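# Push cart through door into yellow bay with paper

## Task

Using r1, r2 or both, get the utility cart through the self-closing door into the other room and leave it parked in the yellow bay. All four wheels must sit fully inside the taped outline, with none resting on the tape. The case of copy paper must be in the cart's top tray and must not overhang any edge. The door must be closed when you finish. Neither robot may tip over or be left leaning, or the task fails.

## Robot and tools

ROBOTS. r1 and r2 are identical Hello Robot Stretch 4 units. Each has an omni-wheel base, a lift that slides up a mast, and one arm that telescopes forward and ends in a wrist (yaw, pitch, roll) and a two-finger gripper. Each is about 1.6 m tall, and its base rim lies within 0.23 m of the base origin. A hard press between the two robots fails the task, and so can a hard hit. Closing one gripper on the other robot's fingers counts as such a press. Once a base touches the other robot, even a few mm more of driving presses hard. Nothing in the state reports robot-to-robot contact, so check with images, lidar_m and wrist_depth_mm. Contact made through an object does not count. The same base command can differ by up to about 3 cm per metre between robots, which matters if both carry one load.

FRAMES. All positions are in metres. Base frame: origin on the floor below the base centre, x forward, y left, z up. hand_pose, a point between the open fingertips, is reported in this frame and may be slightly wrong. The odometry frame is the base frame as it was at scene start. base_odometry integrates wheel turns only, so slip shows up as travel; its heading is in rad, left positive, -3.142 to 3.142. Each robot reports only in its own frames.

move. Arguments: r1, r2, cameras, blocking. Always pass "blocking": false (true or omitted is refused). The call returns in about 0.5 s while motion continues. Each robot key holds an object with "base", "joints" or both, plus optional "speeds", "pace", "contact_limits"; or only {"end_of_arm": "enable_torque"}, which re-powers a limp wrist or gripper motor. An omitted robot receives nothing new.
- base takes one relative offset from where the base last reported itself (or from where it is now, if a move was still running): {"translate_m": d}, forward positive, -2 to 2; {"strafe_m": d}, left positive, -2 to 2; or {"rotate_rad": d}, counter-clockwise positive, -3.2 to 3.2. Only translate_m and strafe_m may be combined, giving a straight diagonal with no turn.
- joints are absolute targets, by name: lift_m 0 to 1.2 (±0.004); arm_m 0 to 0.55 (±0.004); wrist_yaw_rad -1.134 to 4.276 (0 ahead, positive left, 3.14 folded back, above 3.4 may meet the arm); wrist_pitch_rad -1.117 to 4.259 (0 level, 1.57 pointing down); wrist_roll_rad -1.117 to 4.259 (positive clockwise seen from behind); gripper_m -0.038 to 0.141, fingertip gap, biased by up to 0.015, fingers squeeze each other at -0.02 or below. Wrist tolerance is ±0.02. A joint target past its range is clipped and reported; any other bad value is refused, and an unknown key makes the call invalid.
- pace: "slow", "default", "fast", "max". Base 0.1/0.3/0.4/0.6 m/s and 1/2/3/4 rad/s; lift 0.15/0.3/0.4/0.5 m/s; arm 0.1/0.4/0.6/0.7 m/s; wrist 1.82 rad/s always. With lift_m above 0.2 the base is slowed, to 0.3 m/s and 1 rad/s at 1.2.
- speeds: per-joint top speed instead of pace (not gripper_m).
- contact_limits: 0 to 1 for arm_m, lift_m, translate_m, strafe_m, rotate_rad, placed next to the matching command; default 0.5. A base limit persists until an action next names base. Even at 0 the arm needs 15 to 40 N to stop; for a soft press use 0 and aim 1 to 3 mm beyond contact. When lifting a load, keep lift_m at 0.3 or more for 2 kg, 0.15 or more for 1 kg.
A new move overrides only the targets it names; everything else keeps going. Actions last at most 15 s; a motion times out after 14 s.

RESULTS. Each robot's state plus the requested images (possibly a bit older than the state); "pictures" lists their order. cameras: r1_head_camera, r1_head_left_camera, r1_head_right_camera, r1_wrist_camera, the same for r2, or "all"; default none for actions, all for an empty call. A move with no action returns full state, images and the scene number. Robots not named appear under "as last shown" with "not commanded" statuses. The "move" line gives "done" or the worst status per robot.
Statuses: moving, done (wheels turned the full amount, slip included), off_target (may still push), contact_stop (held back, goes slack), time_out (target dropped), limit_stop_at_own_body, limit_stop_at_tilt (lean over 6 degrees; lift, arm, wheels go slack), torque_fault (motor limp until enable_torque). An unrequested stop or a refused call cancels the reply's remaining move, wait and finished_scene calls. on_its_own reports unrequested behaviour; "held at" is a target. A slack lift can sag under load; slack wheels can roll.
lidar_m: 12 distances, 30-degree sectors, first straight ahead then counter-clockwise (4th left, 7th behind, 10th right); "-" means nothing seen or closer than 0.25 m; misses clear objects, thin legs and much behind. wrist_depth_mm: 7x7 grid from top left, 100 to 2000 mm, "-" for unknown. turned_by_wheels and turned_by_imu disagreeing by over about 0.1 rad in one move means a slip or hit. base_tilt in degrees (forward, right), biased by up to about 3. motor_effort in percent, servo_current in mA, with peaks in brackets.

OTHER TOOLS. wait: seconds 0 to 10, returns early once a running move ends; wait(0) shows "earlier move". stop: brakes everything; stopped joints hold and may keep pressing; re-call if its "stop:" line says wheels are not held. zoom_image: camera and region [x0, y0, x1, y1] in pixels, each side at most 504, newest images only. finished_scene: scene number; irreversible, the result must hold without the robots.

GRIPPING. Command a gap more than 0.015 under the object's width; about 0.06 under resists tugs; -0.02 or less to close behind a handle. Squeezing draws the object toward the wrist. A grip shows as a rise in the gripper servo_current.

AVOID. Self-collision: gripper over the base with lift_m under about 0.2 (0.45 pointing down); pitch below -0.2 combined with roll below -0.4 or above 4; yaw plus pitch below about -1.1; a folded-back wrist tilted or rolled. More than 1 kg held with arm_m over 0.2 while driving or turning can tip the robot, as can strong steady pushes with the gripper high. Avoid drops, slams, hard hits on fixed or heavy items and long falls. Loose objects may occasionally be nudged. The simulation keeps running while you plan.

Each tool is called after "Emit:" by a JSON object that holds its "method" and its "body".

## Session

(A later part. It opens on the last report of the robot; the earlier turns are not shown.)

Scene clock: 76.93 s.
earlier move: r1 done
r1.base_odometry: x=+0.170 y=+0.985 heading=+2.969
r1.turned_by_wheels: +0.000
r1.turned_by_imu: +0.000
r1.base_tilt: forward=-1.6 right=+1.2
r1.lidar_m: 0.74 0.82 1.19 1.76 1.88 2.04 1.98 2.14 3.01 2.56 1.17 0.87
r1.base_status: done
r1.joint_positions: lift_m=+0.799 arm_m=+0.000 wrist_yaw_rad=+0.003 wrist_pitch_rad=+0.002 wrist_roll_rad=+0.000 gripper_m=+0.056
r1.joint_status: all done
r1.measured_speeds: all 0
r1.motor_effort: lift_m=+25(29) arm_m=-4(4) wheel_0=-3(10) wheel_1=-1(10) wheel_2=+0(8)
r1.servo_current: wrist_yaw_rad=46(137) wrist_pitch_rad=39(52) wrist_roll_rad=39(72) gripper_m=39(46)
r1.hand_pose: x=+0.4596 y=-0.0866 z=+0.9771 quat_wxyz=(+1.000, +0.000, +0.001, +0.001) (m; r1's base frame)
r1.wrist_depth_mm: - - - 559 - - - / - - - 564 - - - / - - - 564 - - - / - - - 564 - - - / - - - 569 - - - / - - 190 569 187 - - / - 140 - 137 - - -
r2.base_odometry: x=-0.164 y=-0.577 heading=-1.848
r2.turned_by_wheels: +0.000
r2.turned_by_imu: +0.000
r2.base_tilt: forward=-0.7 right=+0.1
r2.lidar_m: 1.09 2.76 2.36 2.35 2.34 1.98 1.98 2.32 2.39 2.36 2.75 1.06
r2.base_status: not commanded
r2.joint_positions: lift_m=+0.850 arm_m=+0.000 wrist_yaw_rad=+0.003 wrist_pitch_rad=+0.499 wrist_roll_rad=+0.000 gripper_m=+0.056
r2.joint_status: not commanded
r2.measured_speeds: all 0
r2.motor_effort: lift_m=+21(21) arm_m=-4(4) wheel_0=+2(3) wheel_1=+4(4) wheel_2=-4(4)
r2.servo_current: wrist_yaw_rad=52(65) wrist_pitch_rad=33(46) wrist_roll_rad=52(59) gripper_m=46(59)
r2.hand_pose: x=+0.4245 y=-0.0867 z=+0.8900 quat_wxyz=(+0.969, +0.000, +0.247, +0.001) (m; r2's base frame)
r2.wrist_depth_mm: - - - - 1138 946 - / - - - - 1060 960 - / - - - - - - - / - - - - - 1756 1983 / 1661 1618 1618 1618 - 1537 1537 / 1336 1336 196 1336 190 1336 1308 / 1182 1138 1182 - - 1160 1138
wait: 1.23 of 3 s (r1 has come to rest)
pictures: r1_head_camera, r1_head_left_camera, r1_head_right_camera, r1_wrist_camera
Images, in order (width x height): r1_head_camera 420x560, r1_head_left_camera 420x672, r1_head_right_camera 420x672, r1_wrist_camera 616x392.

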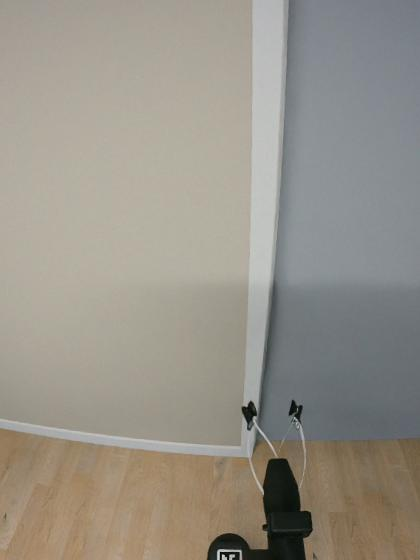

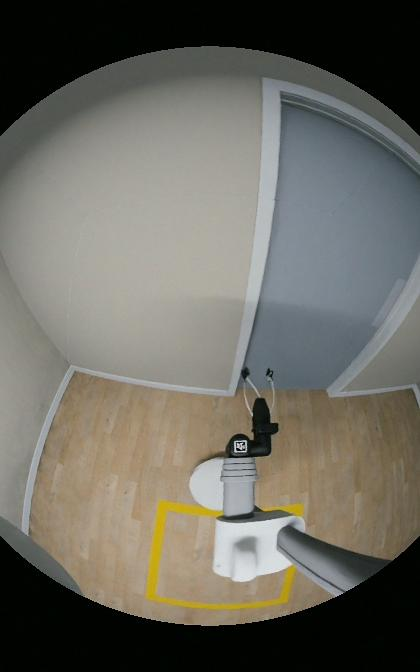

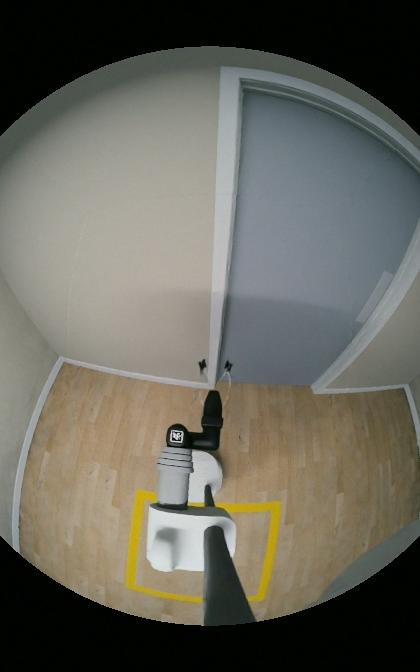

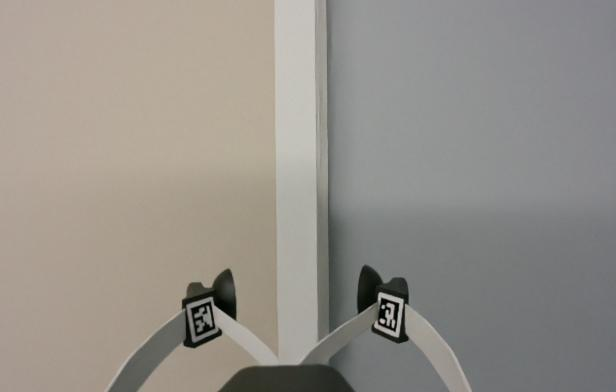

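Emit:
{"method": "move", "body": {"blocking": false, "r2": {"base":{"rotate_rad":-0.5},"joints":{"wrist_roll_rad":1.57,"lift_m":0.75}}}}

Emit:
{"method": "wait", "body": {"seconds": 1.5}}

Emit:
{"method": "wait", "body": {"seconds": 1.5, "cameras": ["r2_head_camera","r2_head_right_camera","r2_wrist_camera"]}}

Scene clock: 99.13 s.
move: r2 moving
r1: as last shown
r1.base_tilt: forward=-1.6 right=+1.3
r1.lidar_m: 0.77 0.82 1.21 1.75 1.89 2.05 1.99 2.14 2.99 2.55 1.18 0.87
r1.motor_effort: lift_m=+25(25) arm_m=-4(4) wheel_0=-3(3) wheel_1=-1(1) wheel_2=+0(0)
r1.servo_current: wrist_yaw_rad=52(59) wrist_pitch_rad=46(46) wrist_roll_rad=39(59) gripper_m=46(46)
r1.wrist_depth_mm: - - - 559 - - - / - - - 564 - - - / - - - 564 - - - / - - - 564 - - - / - - - 559 - - - / - - 190 564 187 - - / - 141 - 137 - - -
r2.base_odometry: x=-0.164 y=-0.577 heading=-2.100
r2.turned_by_wheels: -0.252
r2.turned_by_imu: -0.244
r2.base_tilt: forward=-0.7 right=+0.0
r2.lidar_m: 1.03 3.36 2.45 2.34 2.47 2.08 1.99 2.09 2.47 2.38 2.47 3.42
r2.base_status: rotate_rad moving
r2.joint_positions: lift_m=+0.812 arm_m=+0.000 wrist_yaw_rad=+0.003 wrist_pitch_rad=+0.499 wrist_roll_rad=+0.589 gripper_m=+0.056
r2.joint_status: lift_m moving; wrist_roll_rad moving
r2.measured_speeds: translate_m=+0.000 strafe_m=-0.001 rotate_rad=-0.974 lift_m=-0.146 arm_m=+0.000 wrist_yaw_rad=+0.000 wrist_pitch_rad=+0.000 wrist_roll_rad=+1.820
r2.motor_effort: lift_m=+10(20) arm_m=-4(4) wheel_0=+6(11) wheel_1=+11(11) wheel_2=+10(11)
r2.servo_current: wrist_yaw_rad=39(59) wrist_pitch_rad=39(46) wrist_roll_rad=91(104) gripper_m=52(52)
r2.hand_pose: x=+0.4245 y=-0.0867 z=+0.8527 quat_wxyz=(+0.927, +0.281, +0.237, -0.070) (m; r2's base frame)
r2.wrist_depth_mm: - - 1025 1281 - - 1863 / - - 1078 878 - 1921 1661 / - - - 1336 1863 1537 1336 / - - - 1025 1430 1397 1182 / - - - - 1229 1182 1042 / - - 196 1336 191 1042 931 / - 1756 1430 - - 946 842
pictures: none

Scene clock: 100.13 s.
earlier move: r2 done
r1.base_odometry: x=+0.170 y=+0.985 heading=+2.969
r1.turned_by_wheels: +0.000
r1.turned_by_imu: +0.000
r1.base_tilt: forward=-1.6 right=+1.2
r1.lidar_m: 0.76 0.81 1.20 1.77 1.87 2.04 1.97 2.15 3.02 2.55 1.17 0.87
r1.base_status: not commanded
r1.joint_positions: lift_m=+0.799 arm_m=+0.000 wrist_yaw_rad=+0.003 wrist_pitch_rad=+0.002 wrist_roll_rad=+0.000 gripper_m=+0.056
r1.joint_status: not commanded
r1.measured_speeds: all 0
r1.motor_effort: lift_m=+25(25) arm_m=-4(4) wheel_0=-3(4) wheel_1=-1(1) wheel_2=+0(0)
r1.servo_current: wrist_yaw_rad=52(59) wrist_pitch_rad=39(52) wrist_roll_rad=33(78) gripper_m=46(52)
r1.hand_pose: x=+0.4596 y=-0.0866 z=+0.9771 quat_wxyz=(+1.000, +0.000, +0.001, +0.001) (m; r1's base frame)
r1.wrist_depth_mm: - - - 559 - - - / - - - 564 - - - / - - - 564 - - - / - - - 569 - - - / - - - 569 - - - / - - 190 569 187 - - / - 140 - 137 - - -
r2.base_odometry: x=-0.164 y=-0.577 heading=-2.347
r2.turned_by_wheels: -0.248
r2.turned_by_imu: -0.241
r2.base_tilt: forward=-0.7 right=+0.1
r2.lidar_m: 1.05 1.12 2.72 2.33 2.36 2.31 1.97 1.98 2.35 2.39 2.39 2.82
r2.base_status: done
r2.joint_positions: lift_m=+0.750 arm_m=+0.000 wrist_yaw_rad=+0.003 wrist_pitch_rad=+0.499 wrist_roll_rad=+1.568 gripper_m=+0.056
r2.joint_status: all done
r2.measured_speeds: all 0
r2.motor_effort: lift_m=+14(20) arm_m=-4(4) wheel_0=+4(11) wheel_1=+1(11) wheel_2=+4(11)
r2.servo_current: wrist_yaw_rad=39(59) wrist_pitch_rad=39(46) wrist_roll_rad=52(104) gripper_m=52(59)
r2.hand_pose: x=+0.4244 y=-0.0867 z=+0.7906 quat_wxyz=(+0.686, +0.684, +0.176, -0.173) (m; r2's base frame)
r2.wrist_depth_mm: - - - 1756 1229 946 788 / - - - 1863 1281 976 798 / - - - 1808 1281 976 798 / - - - 1808 1255 991 798 / - - 1397 1499 1182 976 809 / 976 976 193 - 189 946 820 / 1060 854 - - - 991 798
wait: 1.00 of 1.5 s (r2 has come to rest)
pictures: none

Scene clock: 101.63 s.
r1.base_odometry: x=+0.170 y=+0.985 heading=+2.969
r1.turned_by_wheels: +0.000
r1.turned_by_imu: +0.000
r1.base_tilt: forward=-1.6 right=+1.3
r1.lidar_m: 0.76 0.83 1.19 1.73 1.89 2.05 1.99 2.14 3.00 2.54 1.18 0.88
r1.base_status: not commanded
r1.joint_positions: lift_m=+0.799 arm_m=+0.000 wrist_yaw_rad=+0.003 wrist_pitch_rad=+0.002 wrist_roll_rad=+0.000 gripper_m=+0.056
r1.joint_status: not commanded
r1.measured_speeds: all 0
r1.motor_effort: lift_m=+25(25) arm_m=-4(4) wheel_0=-3(4) wheel_1=-1(1) wheel_2=+0(0)
r1.servo_current: wrist_yaw_rad=39(59) wrist_pitch_rad=46(52) wrist_roll_rad=46(78) gripper_m=39(52)
r1.hand_pose: x=+0.4596 y=-0.0866 z=+0.9771 quat_wxyz=(+1.000, +0.000, +0.001, +0.001) (m; r1's base frame)
r1.wrist_depth_mm: - - - 564 - - - / - - - 559 - - - / - - - 564 - - - / - - - 564 - - - / - - - 569 - - - / - - 190 564 187 - - / - 140 - 137 - - -
r2.base_odometry: x=-0.164 y=-0.577 heading=-2.347
r2.turned_by_wheels: +0.000
r2.turned_by_imu: +0.000
r2.base_tilt: forward=-0.7 right=+0.0
r2.lidar_m: 1.06 1.08 2.73 2.33 2.33 2.29 1.98 1.99 2.36 2.39 2.37 2.82
r2.base_status: done
r2.joint_positions: lift_m=+0.750 arm_m=+0.000 wrist_yaw_rad=+0.003 wrist_pitch_rad=+0.499 wrist_roll_rad=+1.568 gripper_m=+0.056
r2.joint_status: all done
r2.measured_speeds: all 0
r2.motor_effort: lift_m=+14(20) arm_m=-4(4) wheel_0=+4(11) wheel_1=+2(11) wheel_2=+4(11)
r2.servo_current: wrist_yaw_rad=39(59) wrist_pitch_rad=39(46) wrist_roll_rad=52(104) gripper_m=46(59)
r2.hand_pose: x=+0.4244 y=-0.0867 z=+0.7906 quat_wxyz=(+0.686, +0.684, +0.176, -0.173) (m; r2's base frame)
r2.wrist_depth_mm: - - - 1756 1255 960 788 / - - - 1863 1281 976 798 / - - - 1808 1281 976 798 / - - - 1808 1281 960 798 / - - 1397 1499 1182 976 820 / 991 991 192 - 189 946 809 / 1042 854 - - - 976 809
wait: 1.50 s; at rest by 0.27 s
pictures: r2_head_camera, r2_head_right_camera, r2_wrist_camera
Images, in order (width x height): r2_head_camera 420x560, r2_head_right_camera 420x672, r2_wrist_camera 616x392.

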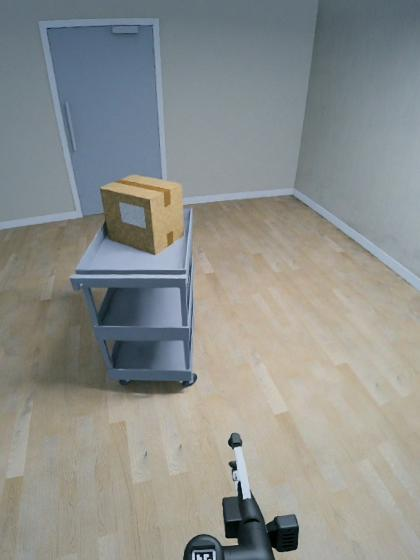

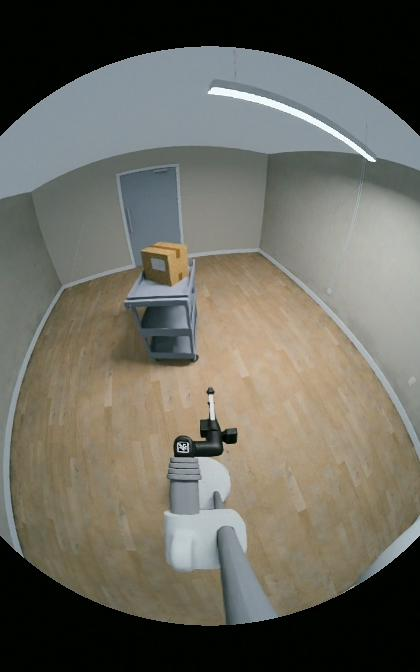

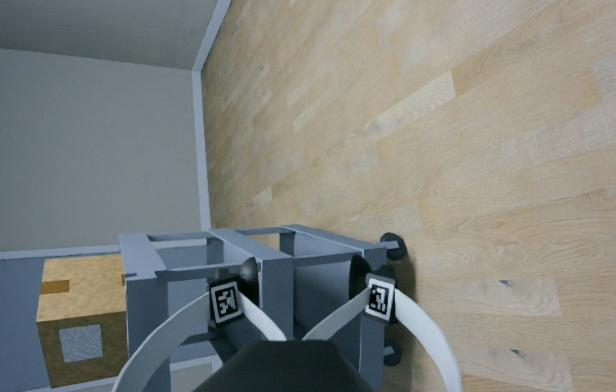

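Emit:
{"method": "move", "body": {"blocking": false, "r2": {"base":{"strafe_m":0.37},"joints":{"wrist_pitch_rad":0,"gripper_m":0.1}}}}

Emit:
{"method": "wait", "body": {"seconds": 3}}

Emit:
{"method": "wait", "body": {"seconds": 1.0, "cameras": ["r2_head_camera","r2_wrist_camera"]}}

Emit:
{"method": "zoom_image", "body": {"camera": "r2_head_camera", "region": [100, 150, 340, 480]}}

Scene clock: 111.17 s.
move: r2 moving
r1: as last shown
r1.lidar_m: 0.77 0.82 1.19 1.77 1.86 2.06 1.99 2.14 3.02 2.55 1.15 0.87
r1.motor_effort: lift_m=+25(25) arm_m=-4(4) wheel_0=-3(3) wheel_1=-1(1) wheel_2=+0(0)
r1.servo_current: wrist_yaw_rad=52(65) wrist_pitch_rad=39(46) wrist_roll_rad=52(52) gripper_m=39(46)
r1.wrist_depth_mm: - - - 559 - - - / - - - 559 - - - / - - - 564 - - - / - - - 569 - - - / - - - 564 - - - / - - 190 569 187 - - / - 140 - 137 - - -
r2.base_odometry: x=-0.138 y=-0.602 heading=-2.347
r2.turned_by_wheels: +0.000
r2.turned_by_imu: +0.001
r2.base_tilt: forward=-0.6 right=+0.0
r2.lidar_m: 1.04 1.11 2.64 2.33 2.31 2.32 2.00 2.01 2.37 2.41 2.43 2.84
r2.base_status: strafe_m moving
r2.joint_positions: lift_m=+0.750 arm_m=+0.000 wrist_yaw_rad=+0.003 wrist_pitch_rad=+0.036 wrist_roll_rad=+1.568 gripper_m=+0.075
r2.joint_status: wrist_pitch_rad moving; gripper_m moving
r2.measured_speeds: translate_m=+0.000 strafe_m=+0.141 rotate_rad=+0.001 lift_m=+0.000 arm_m=+0.000 wrist_yaw_rad=+0.000 wrist_pitch_rad=-0.706 wrist_roll_rad=+0.000
r2.motor_effort: lift_m=+14(14) arm_m=-4(4) wheel_0=-7(12) wheel_1=+12(12) wheel_2=+0(4)
r2.servo_current: wrist_yaw_rad=39(52) wrist_pitch_rad=78(182) wrist_roll_rad=46(59) gripper_m=104(104)
r2.hand_pose: x=+0.4594 y=-0.0867 z=+0.9181 quat_wxyz=(+0.708, +0.706, +0.014, -0.012) (m; r2's base frame)
r2.wrist_depth_mm: - - - - - 1618 1182 / - - - - - 1661 1205 / - - - - - 1661 1205 / - - - - - 1661 1182 / - - - 1205 1464 904 960 / - - 191 891 189 - - / - - - - - - -
pictures: none

Scene clock: 113.23 s.
earlier move: r2 done
r1.base_odometry: x=+0.170 y=+0.985 heading=+2.969
r1.turned_by_wheels: +0.000
r1.turned_by_imu: +0.000
r1.base_tilt: forward=-1.6 right=+1.3
r1.lidar_m: 0.75 0.84 1.18 1.78 1.88 2.03 1.99 2.14 3.02 2.51 1.18 0.90
r1.base_status: not commanded
r1.joint_positions: lift_m=+0.799 arm_m=+0.000 wrist_yaw_rad=+0.003 wrist_pitch_rad=+0.002 wrist_roll_rad=+0.000 gripper_m=+0.056
r1.joint_status: not commanded
r1.measured_speeds: all 0
r1.motor_effort: lift_m=+25(25) arm_m=-4(4) wheel_0=-3(4) wheel_1=-1(1) wheel_2=+0(0)
r1.servo_current: wrist_yaw_rad=46(72) wrist_pitch_rad=39(52) wrist_roll_rad=52(72) gripper_m=46(52)
r1.hand_pose: x=+0.4596 y=-0.0866 z=+0.9771 quat_wxyz=(+1.000, +0.000, +0.001, +0.001) (m; r1's base frame)
r1.wrist_depth_mm: - - - 559 - - - / - - - 564 - - - / - - - 564 - - - / - - - 559 - - - / - - - 559 - - - / - - 190 564 187 - - / - 140 - 137 - - -
r2.base_odometry: x=+0.100 y=-0.836 heading=-2.347
r2.turned_by_wheels: +0.000
r2.turned_by_imu: +0.000
r2.base_tilt: forward=-0.6 right=+0.1
r2.lidar_m: 1.04 3.72 2.30 1.98 1.98 2.37 2.06 2.09 2.46 2.73 2.75 1.09
r2.base_status: done
r2.joint_positions: lift_m=+0.750 arm_m=+0.000 wrist_yaw_rad=+0.003 wrist_pitch_rad=+0.008 wrist_roll_rad=+1.568 gripper_m=+0.100
r2.joint_status: all done
r2.measured_speeds: all 0
r2.motor_effort: lift_m=+15(15) arm_m=-4(4) wheel_0=-3(13) wheel_1=+2(12) wheel_2=+0(4)
r2.servo_current: wrist_yaw_rad=46(65) wrist_pitch_rad=52(182) wrist_roll_rad=46(65) gripper_m=52(104)
r2.hand_pose: x=+0.4595 y=-0.0867 z=+0.9261 quat_wxyz=(+0.708, +0.706, +0.004, -0.002) (m; r2's base frame)
r2.wrist_depth_mm: - - - - - 1808 1255 / - - - - - 1808 1255 / - - - 1205 1397 866 - / - - - 1098 - 878 - / - - - 1229 904 891 - / - - 193 - 193 1618 1255 / - - - - - - 1255
wait: 2.07 of 3 s (r2 has come to rest)
pictures: none

Scene clock: 114.23 s.
r1.base_odometry: x=+0.170 y=+0.985 heading=+2.969
r1.turned_by_wheels: +0.000
r1.turned_by_imu: +0.000
r1.base_tilt: forward=-1.6 right=+1.3
r1.lidar_m: 0.76 0.81 1.22 1.75 1.86 2.06 1.98 2.16 3.00 2.56 1.16 0.87
r1.base_status: not commanded
r1.joint_positions: lift_m=+0.799 arm_m=+0.000 wrist_yaw_rad=+0.003 wrist_pitch_rad=+0.002 wrist_roll_rad=+0.000 gripper_m=+0.056
r1.joint_status: not commanded
r1.measured_speeds: all 0
r1.motor_effort: lift_m=+25(25) arm_m=-4(4) wheel_0=-3(4) wheel_1=-1(1) wheel_2=+0(0)
r1.servo_current: wrist_yaw_rad=65(72) wrist_pitch_rad=46(52) wrist_roll_rad=59(72) gripper_m=39(52)
r1.hand_pose: x=+0.4596 y=-0.0866 z=+0.9771 quat_wxyz=(+1.000, +0.000, +0.001, +0.001) (m; r1's base frame)
r1.wrist_depth_mm: - - - 559 - - - / - - - 559 - - - / - - - 559 - - - / - - - 564 - - - / - - - 559 - - - / - - 190 564 187 - - / - 141 - 137 - - -
r2.base_odometry: x=+0.100 y=-0.836 heading=-2.347
r2.turned_by_wheels: +0.000
r2.turned_by_imu: +0.000
r2.base_tilt: forward=-0.7 right=+0.1
r2.lidar_m: 1.03 3.74 2.32 1.96 1.99 2.35 2.08 2.07 2.44 2.73 2.74 1.07
r2.base_status: done
r2.joint_positions: lift_m=+0.750 arm_m=+0.000 wrist_yaw_rad=+0.003 wrist_pitch_rad=+0.008 wrist_roll_rad=+1.568 gripper_m=+0.100
r2.joint_status: all done
r2.measured_speeds: all 0
r2.motor_effort: lift_m=+15(15) arm_m=-4(4) wheel_0=-2(13) wheel_1=+2(12) wheel_2=+0(4)
r2.servo_current: wrist_yaw_rad=39(65) wrist_pitch_rad=46(182) wrist_roll_rad=52(65) gripper_m=52(104)
r2.hand_pose: x=+0.4595 y=-0.0867 z=+0.9261 quat_wxyz=(+0.708, +0.706, +0.004, -0.002) (m; r2's base frame)
r2.wrist_depth_mm: - - - - - 1808 1255 / - - - - - 1756 1255 / - - - 1205 1397 866 - / - - - 1098 - 878 - / - - - 1255 1366 891 - / - - 193 - 194 1576 1308 / - - - - - - 1255
wait: 1.00 s; at rest by 0.27 s
pictures: r2_head_camera, r2_wrist_camera
Images, in order (width x height): r2_head_camera 420x560, r2_wrist_camera 616x392.

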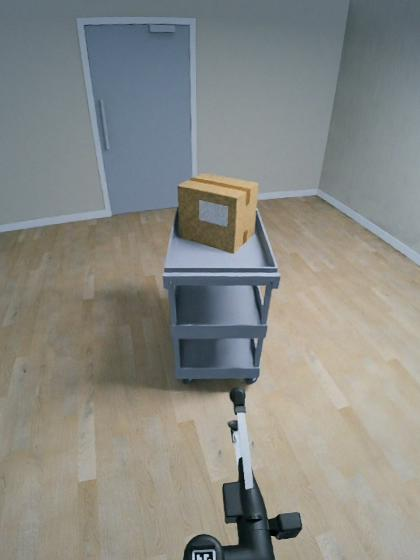

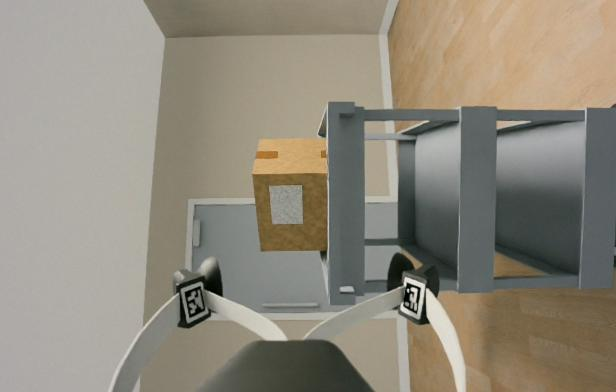

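Scaled by 1.527 from the camera's 420x560 image, which has a finer 1200x1600 frame.

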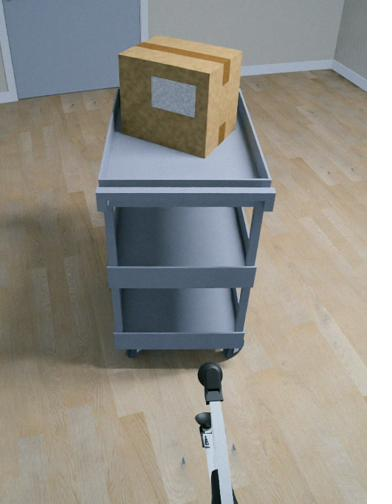

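Emit:
{"method": "move", "body": {"blocking": false, "r2": {"base":{"translate_m":0.48,"strafe_m":-0.04},"joints":{"lift_m":0.66,"gripper_m":0.14}}}}

Emit:
{"method": "wait", "body": {"seconds": 4}}

Emit:
{"method": "wait", "body": {"seconds": 1.0, "cameras": ["r2_head_camera","r2_wrist_camera"]}}

Emit:
{"method": "zoom_image", "body": {"camera": "r2_head_camera", "region": [120, 200, 340, 480]}}

Scene clock: 140.23 s.
move: r2 moving
r1: as last shown
r1.lidar_m: 0.75 0.81 1.18 1.77 1.89 2.03 1.95 2.15 3.02 2.51 1.17 0.88
r1.motor_effort: lift_m=+25(25) arm_m=-4(4) wheel_0=-3(3) wheel_1=-1(1) wheel_2=+0(0)
r1.servo_current: wrist_yaw_rad=59(65) wrist_pitch_rad=39(46) wrist_roll_rad=59(65) gripper_m=33(46)
r1.wrist_depth_mm: - - - 554 - - - / - - - 564 - - - / - - - 569 - - - / - - - 569 - - - / - - - 564 - - - / - - 190 564 187 - - / - 141 - 137 - - -
r2.base_odometry: x=+0.076 y=-0.857 heading=-2.347
r2.turned_by_wheels: +0.000
r2.turned_by_imu: +0.001
r2.base_tilt: forward=-0.6 right=+0.1
r2.lidar_m: 1.02 3.71 2.33 1.98 1.99 2.38 2.11 2.11 2.48 2.71 2.72 1.06
r2.base_status: translate_m moving; strafe_m moving
r2.joint_positions: lift_m=+0.712 arm_m=+0.000 wrist_yaw_rad=+0.003 wrist_pitch_rad=+0.008 wrist_roll_rad=+1.568 gripper_m=+0.115
r2.joint_status: lift_m moving; gripper_m moving
r2.measured_speeds: translate_m=+0.122 strafe_m=-0.010 rotate_rad=+0.004 lift_m=-0.146 arm_m=+0.000 wrist_yaw_rad=+0.000 wrist_pitch_rad=+0.000 wrist_roll_rad=+0.000
r2.motor_effort: lift_m=+15(16) arm_m=-4(4) wheel_0=+6(10) wheel_1=+8(8) wheel_2=-13(13)
r2.servo_current: wrist_yaw_rad=52(59) wrist_pitch_rad=46(52) wrist_roll_rad=46(59) gripper_m=104(104)
r2.hand_pose: x=+0.4595 y=-0.0867 z=+0.8883 quat_wxyz=(+0.708, +0.706, +0.004, -0.002) (m; r2's base frame)
r2.wrist_depth_mm: - - - - - 1708 1205 / - - - - - 1808 1229 / - - - 1138 - 854 - / - - - 1078 - 854 - / - - - 1160 - 866 - / - - 200 866 191 1499 1205 / - - - - - 1756 1229
pictures: none

Scene clock: 142.83 s.
earlier move: r2 done
r1.base_odometry: x=+0.170 y=+0.985 heading=+2.969
r1.turned_by_wheels: +0.000
r1.turned_by_imu: +0.000
r1.base_tilt: forward=-1.6 right=+1.3
r1.lidar_m: 0.75 0.83 1.20 1.76 1.89 2.04 1.98 2.12 3.02 2.53 1.15 0.87
r1.base_status: not commanded
r1.joint_positions: lift_m=+0.799 arm_m=+0.000 wrist_yaw_rad=+0.003 wrist_pitch_rad=+0.002 wrist_roll_rad=+0.000 gripper_m=+0.056
r1.joint_status: not commanded
r1.measured_speeds: all 0
r1.motor_effort: lift_m=+25(25) arm_m=-4(4) wheel_0=-4(4) wheel_1=-1(1) wheel_2=+0(0)
r1.servo_current: wrist_yaw_rad=52(72) wrist_pitch_rad=39(52) wrist_roll_rad=46(65) gripper_m=39(52)
r1.hand_pose: x=+0.4596 y=-0.0866 z=+0.9771 quat_wxyz=(+1.000, +0.000, +0.001, +0.001) (m; r1's base frame)
r1.wrist_depth_mm: - - - 559 - - - / - - - 559 - - - / - - - 559 - - - / - - - 559 - - - / - - - 564 - - - / - - 190 564 187 - - / - 141 - 137 - - -
r2.base_odometry: x=-0.265 y=-1.151 heading=-2.347
r2.turned_by_wheels: +0.000
r2.turned_by_imu: +0.001
r2.base_tilt: forward=-0.6 right=+0.1
r2.lidar_m: 0.56 0.62 2.44 2.17 2.14 2.56 2.52 2.53 2.96 2.59 2.58 0.59
r2.base_status: done
r2.joint_positions: lift_m=+0.660 arm_m=+0.000 wrist_yaw_rad=+0.003 wrist_pitch_rad=+0.008 wrist_roll_rad=+1.568 gripper_m=+0.140
r2.joint_status: all done
r2.measured_speeds: all 0
r2.motor_effort: lift_m=+14(16) arm_m=-4(4) wheel_0=+2(11) wheel_1=+3(8) wheel_2=-3(14)
r2.servo_current: wrist_yaw_rad=46(59) wrist_pitch_rad=52(59) wrist_roll_rad=46(65) gripper_m=46(117)
r2.hand_pose: x=+0.4595 y=-0.0867 z=+0.8362 quat_wxyz=(+0.708, +0.706, +0.004, -0.002) (m; r2's base frame)
r2.wrist_depth_mm: - - - 394 - 1661 1138 / - - - 394 - 427 394 / - - 768 397 - - 399 / - - 640 402 - - 404 / - - 699 407 - - 404 / - - 750 349 211 185 413 / - - - - - 1983 418
wait: 2.60 of 4 s (r2 has come to rest)
pictures: none

Scene clock: 143.83 s.
r1.base_odometry: x=+0.170 y=+0.985 heading=+2.969
r1.turned_by_wheels: +0.000
r1.turned_by_imu: +0.000
r1.base_tilt: forward=-1.6 right=+1.3
r1.lidar_m: 0.76 0.83 1.20 1.75 1.86 2.04 1.98 2.16 3.02 2.54 1.18 0.88
r1.base_status: not commanded
r1.joint_positions: lift_m=+0.799 arm_m=+0.000 wrist_yaw_rad=+0.003 wrist_pitch_rad=+0.002 wrist_roll_rad=+0.000 gripper_m=+0.056
r1.joint_status: not commanded
r1.measured_speeds: all 0
r1.motor_effort: lift_m=+25(25) arm_m=-4(4) wheel_0=-3(4) wheel_1=-1(1) wheel_2=+0(0)
r1.servo_current: wrist_yaw_rad=33(72) wrist_pitch_rad=46(52) wrist_roll_rad=52(65) gripper_m=33(52)
r1.hand_pose: x=+0.4596 y=-0.0866 z=+0.9771 quat_wxyz=(+1.000, +0.000, +0.001, +0.001) (m; r1's base frame)
r1.wrist_depth_mm: - - - 554 - - - / - - - 559 - - - / - - - 564 - - - / - - - 564 - - - / - - - 564 - - - / - - 190 564 188 - - / - 140 - 137 - - -
r2.base_odometry: x=-0.265 y=-1.151 heading=-2.347
r2.turned_by_wheels: +0.000
r2.turned_by_imu: +0.000
r2.base_tilt: forward=-0.7 right=+0.1
r2.lidar_m: 0.57 0.62 2.46 2.17 2.13 2.55 2.52 2.53 2.97 2.59 2.60 0.58
r2.base_status: done
r2.joint_positions: lift_m=+0.660 arm_m=+0.000 wrist_yaw_rad=+0.003 wrist_pitch_rad=+0.008 wrist_roll_rad=+1.568 gripper_m=+0.140
r2.joint_status: all done
r2.measured_speeds: all 0
r2.motor_effort: lift_m=+14(16) arm_m=-4(4) wheel_0=+2(11) wheel_1=+3(8) wheel_2=-3(14)
r2.servo_current: wrist_yaw_rad=59(59) wrist_pitch_rad=52(59) wrist_roll_rad=46(65) gripper_m=52(117)
r2.hand_pose: x=+0.4595 y=-0.0867 z=+0.8362 quat_wxyz=(+0.708, +0.706, +0.004, -0.002) (m; r2's base frame)
r2.wrist_depth_mm: - - - 392 - 1618 1138 / - - - 392 - 424 399 / - - 768 399 - - 397 / - - 640 404 - - 402 / - - 699 407 - - 410 / - - 759 349 211 185 418 / - - - - - 1921 421
wait: 1.00 s; at rest by 0.27 s
pictures: r2_head_camera, r2_wrist_camera
Images, in order (width x height): r2_head_camera 420x560, r2_wrist_camera 616x392.

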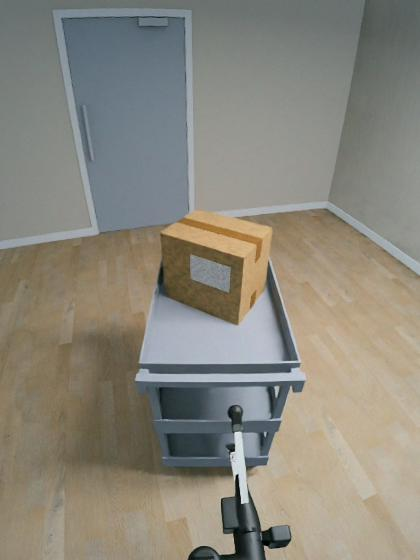

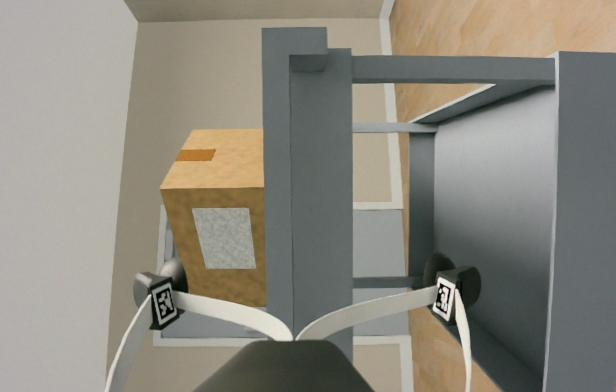

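Scaled by 1.800 from the camera's 420x560 image, which has a finer 1200x1600 frame.

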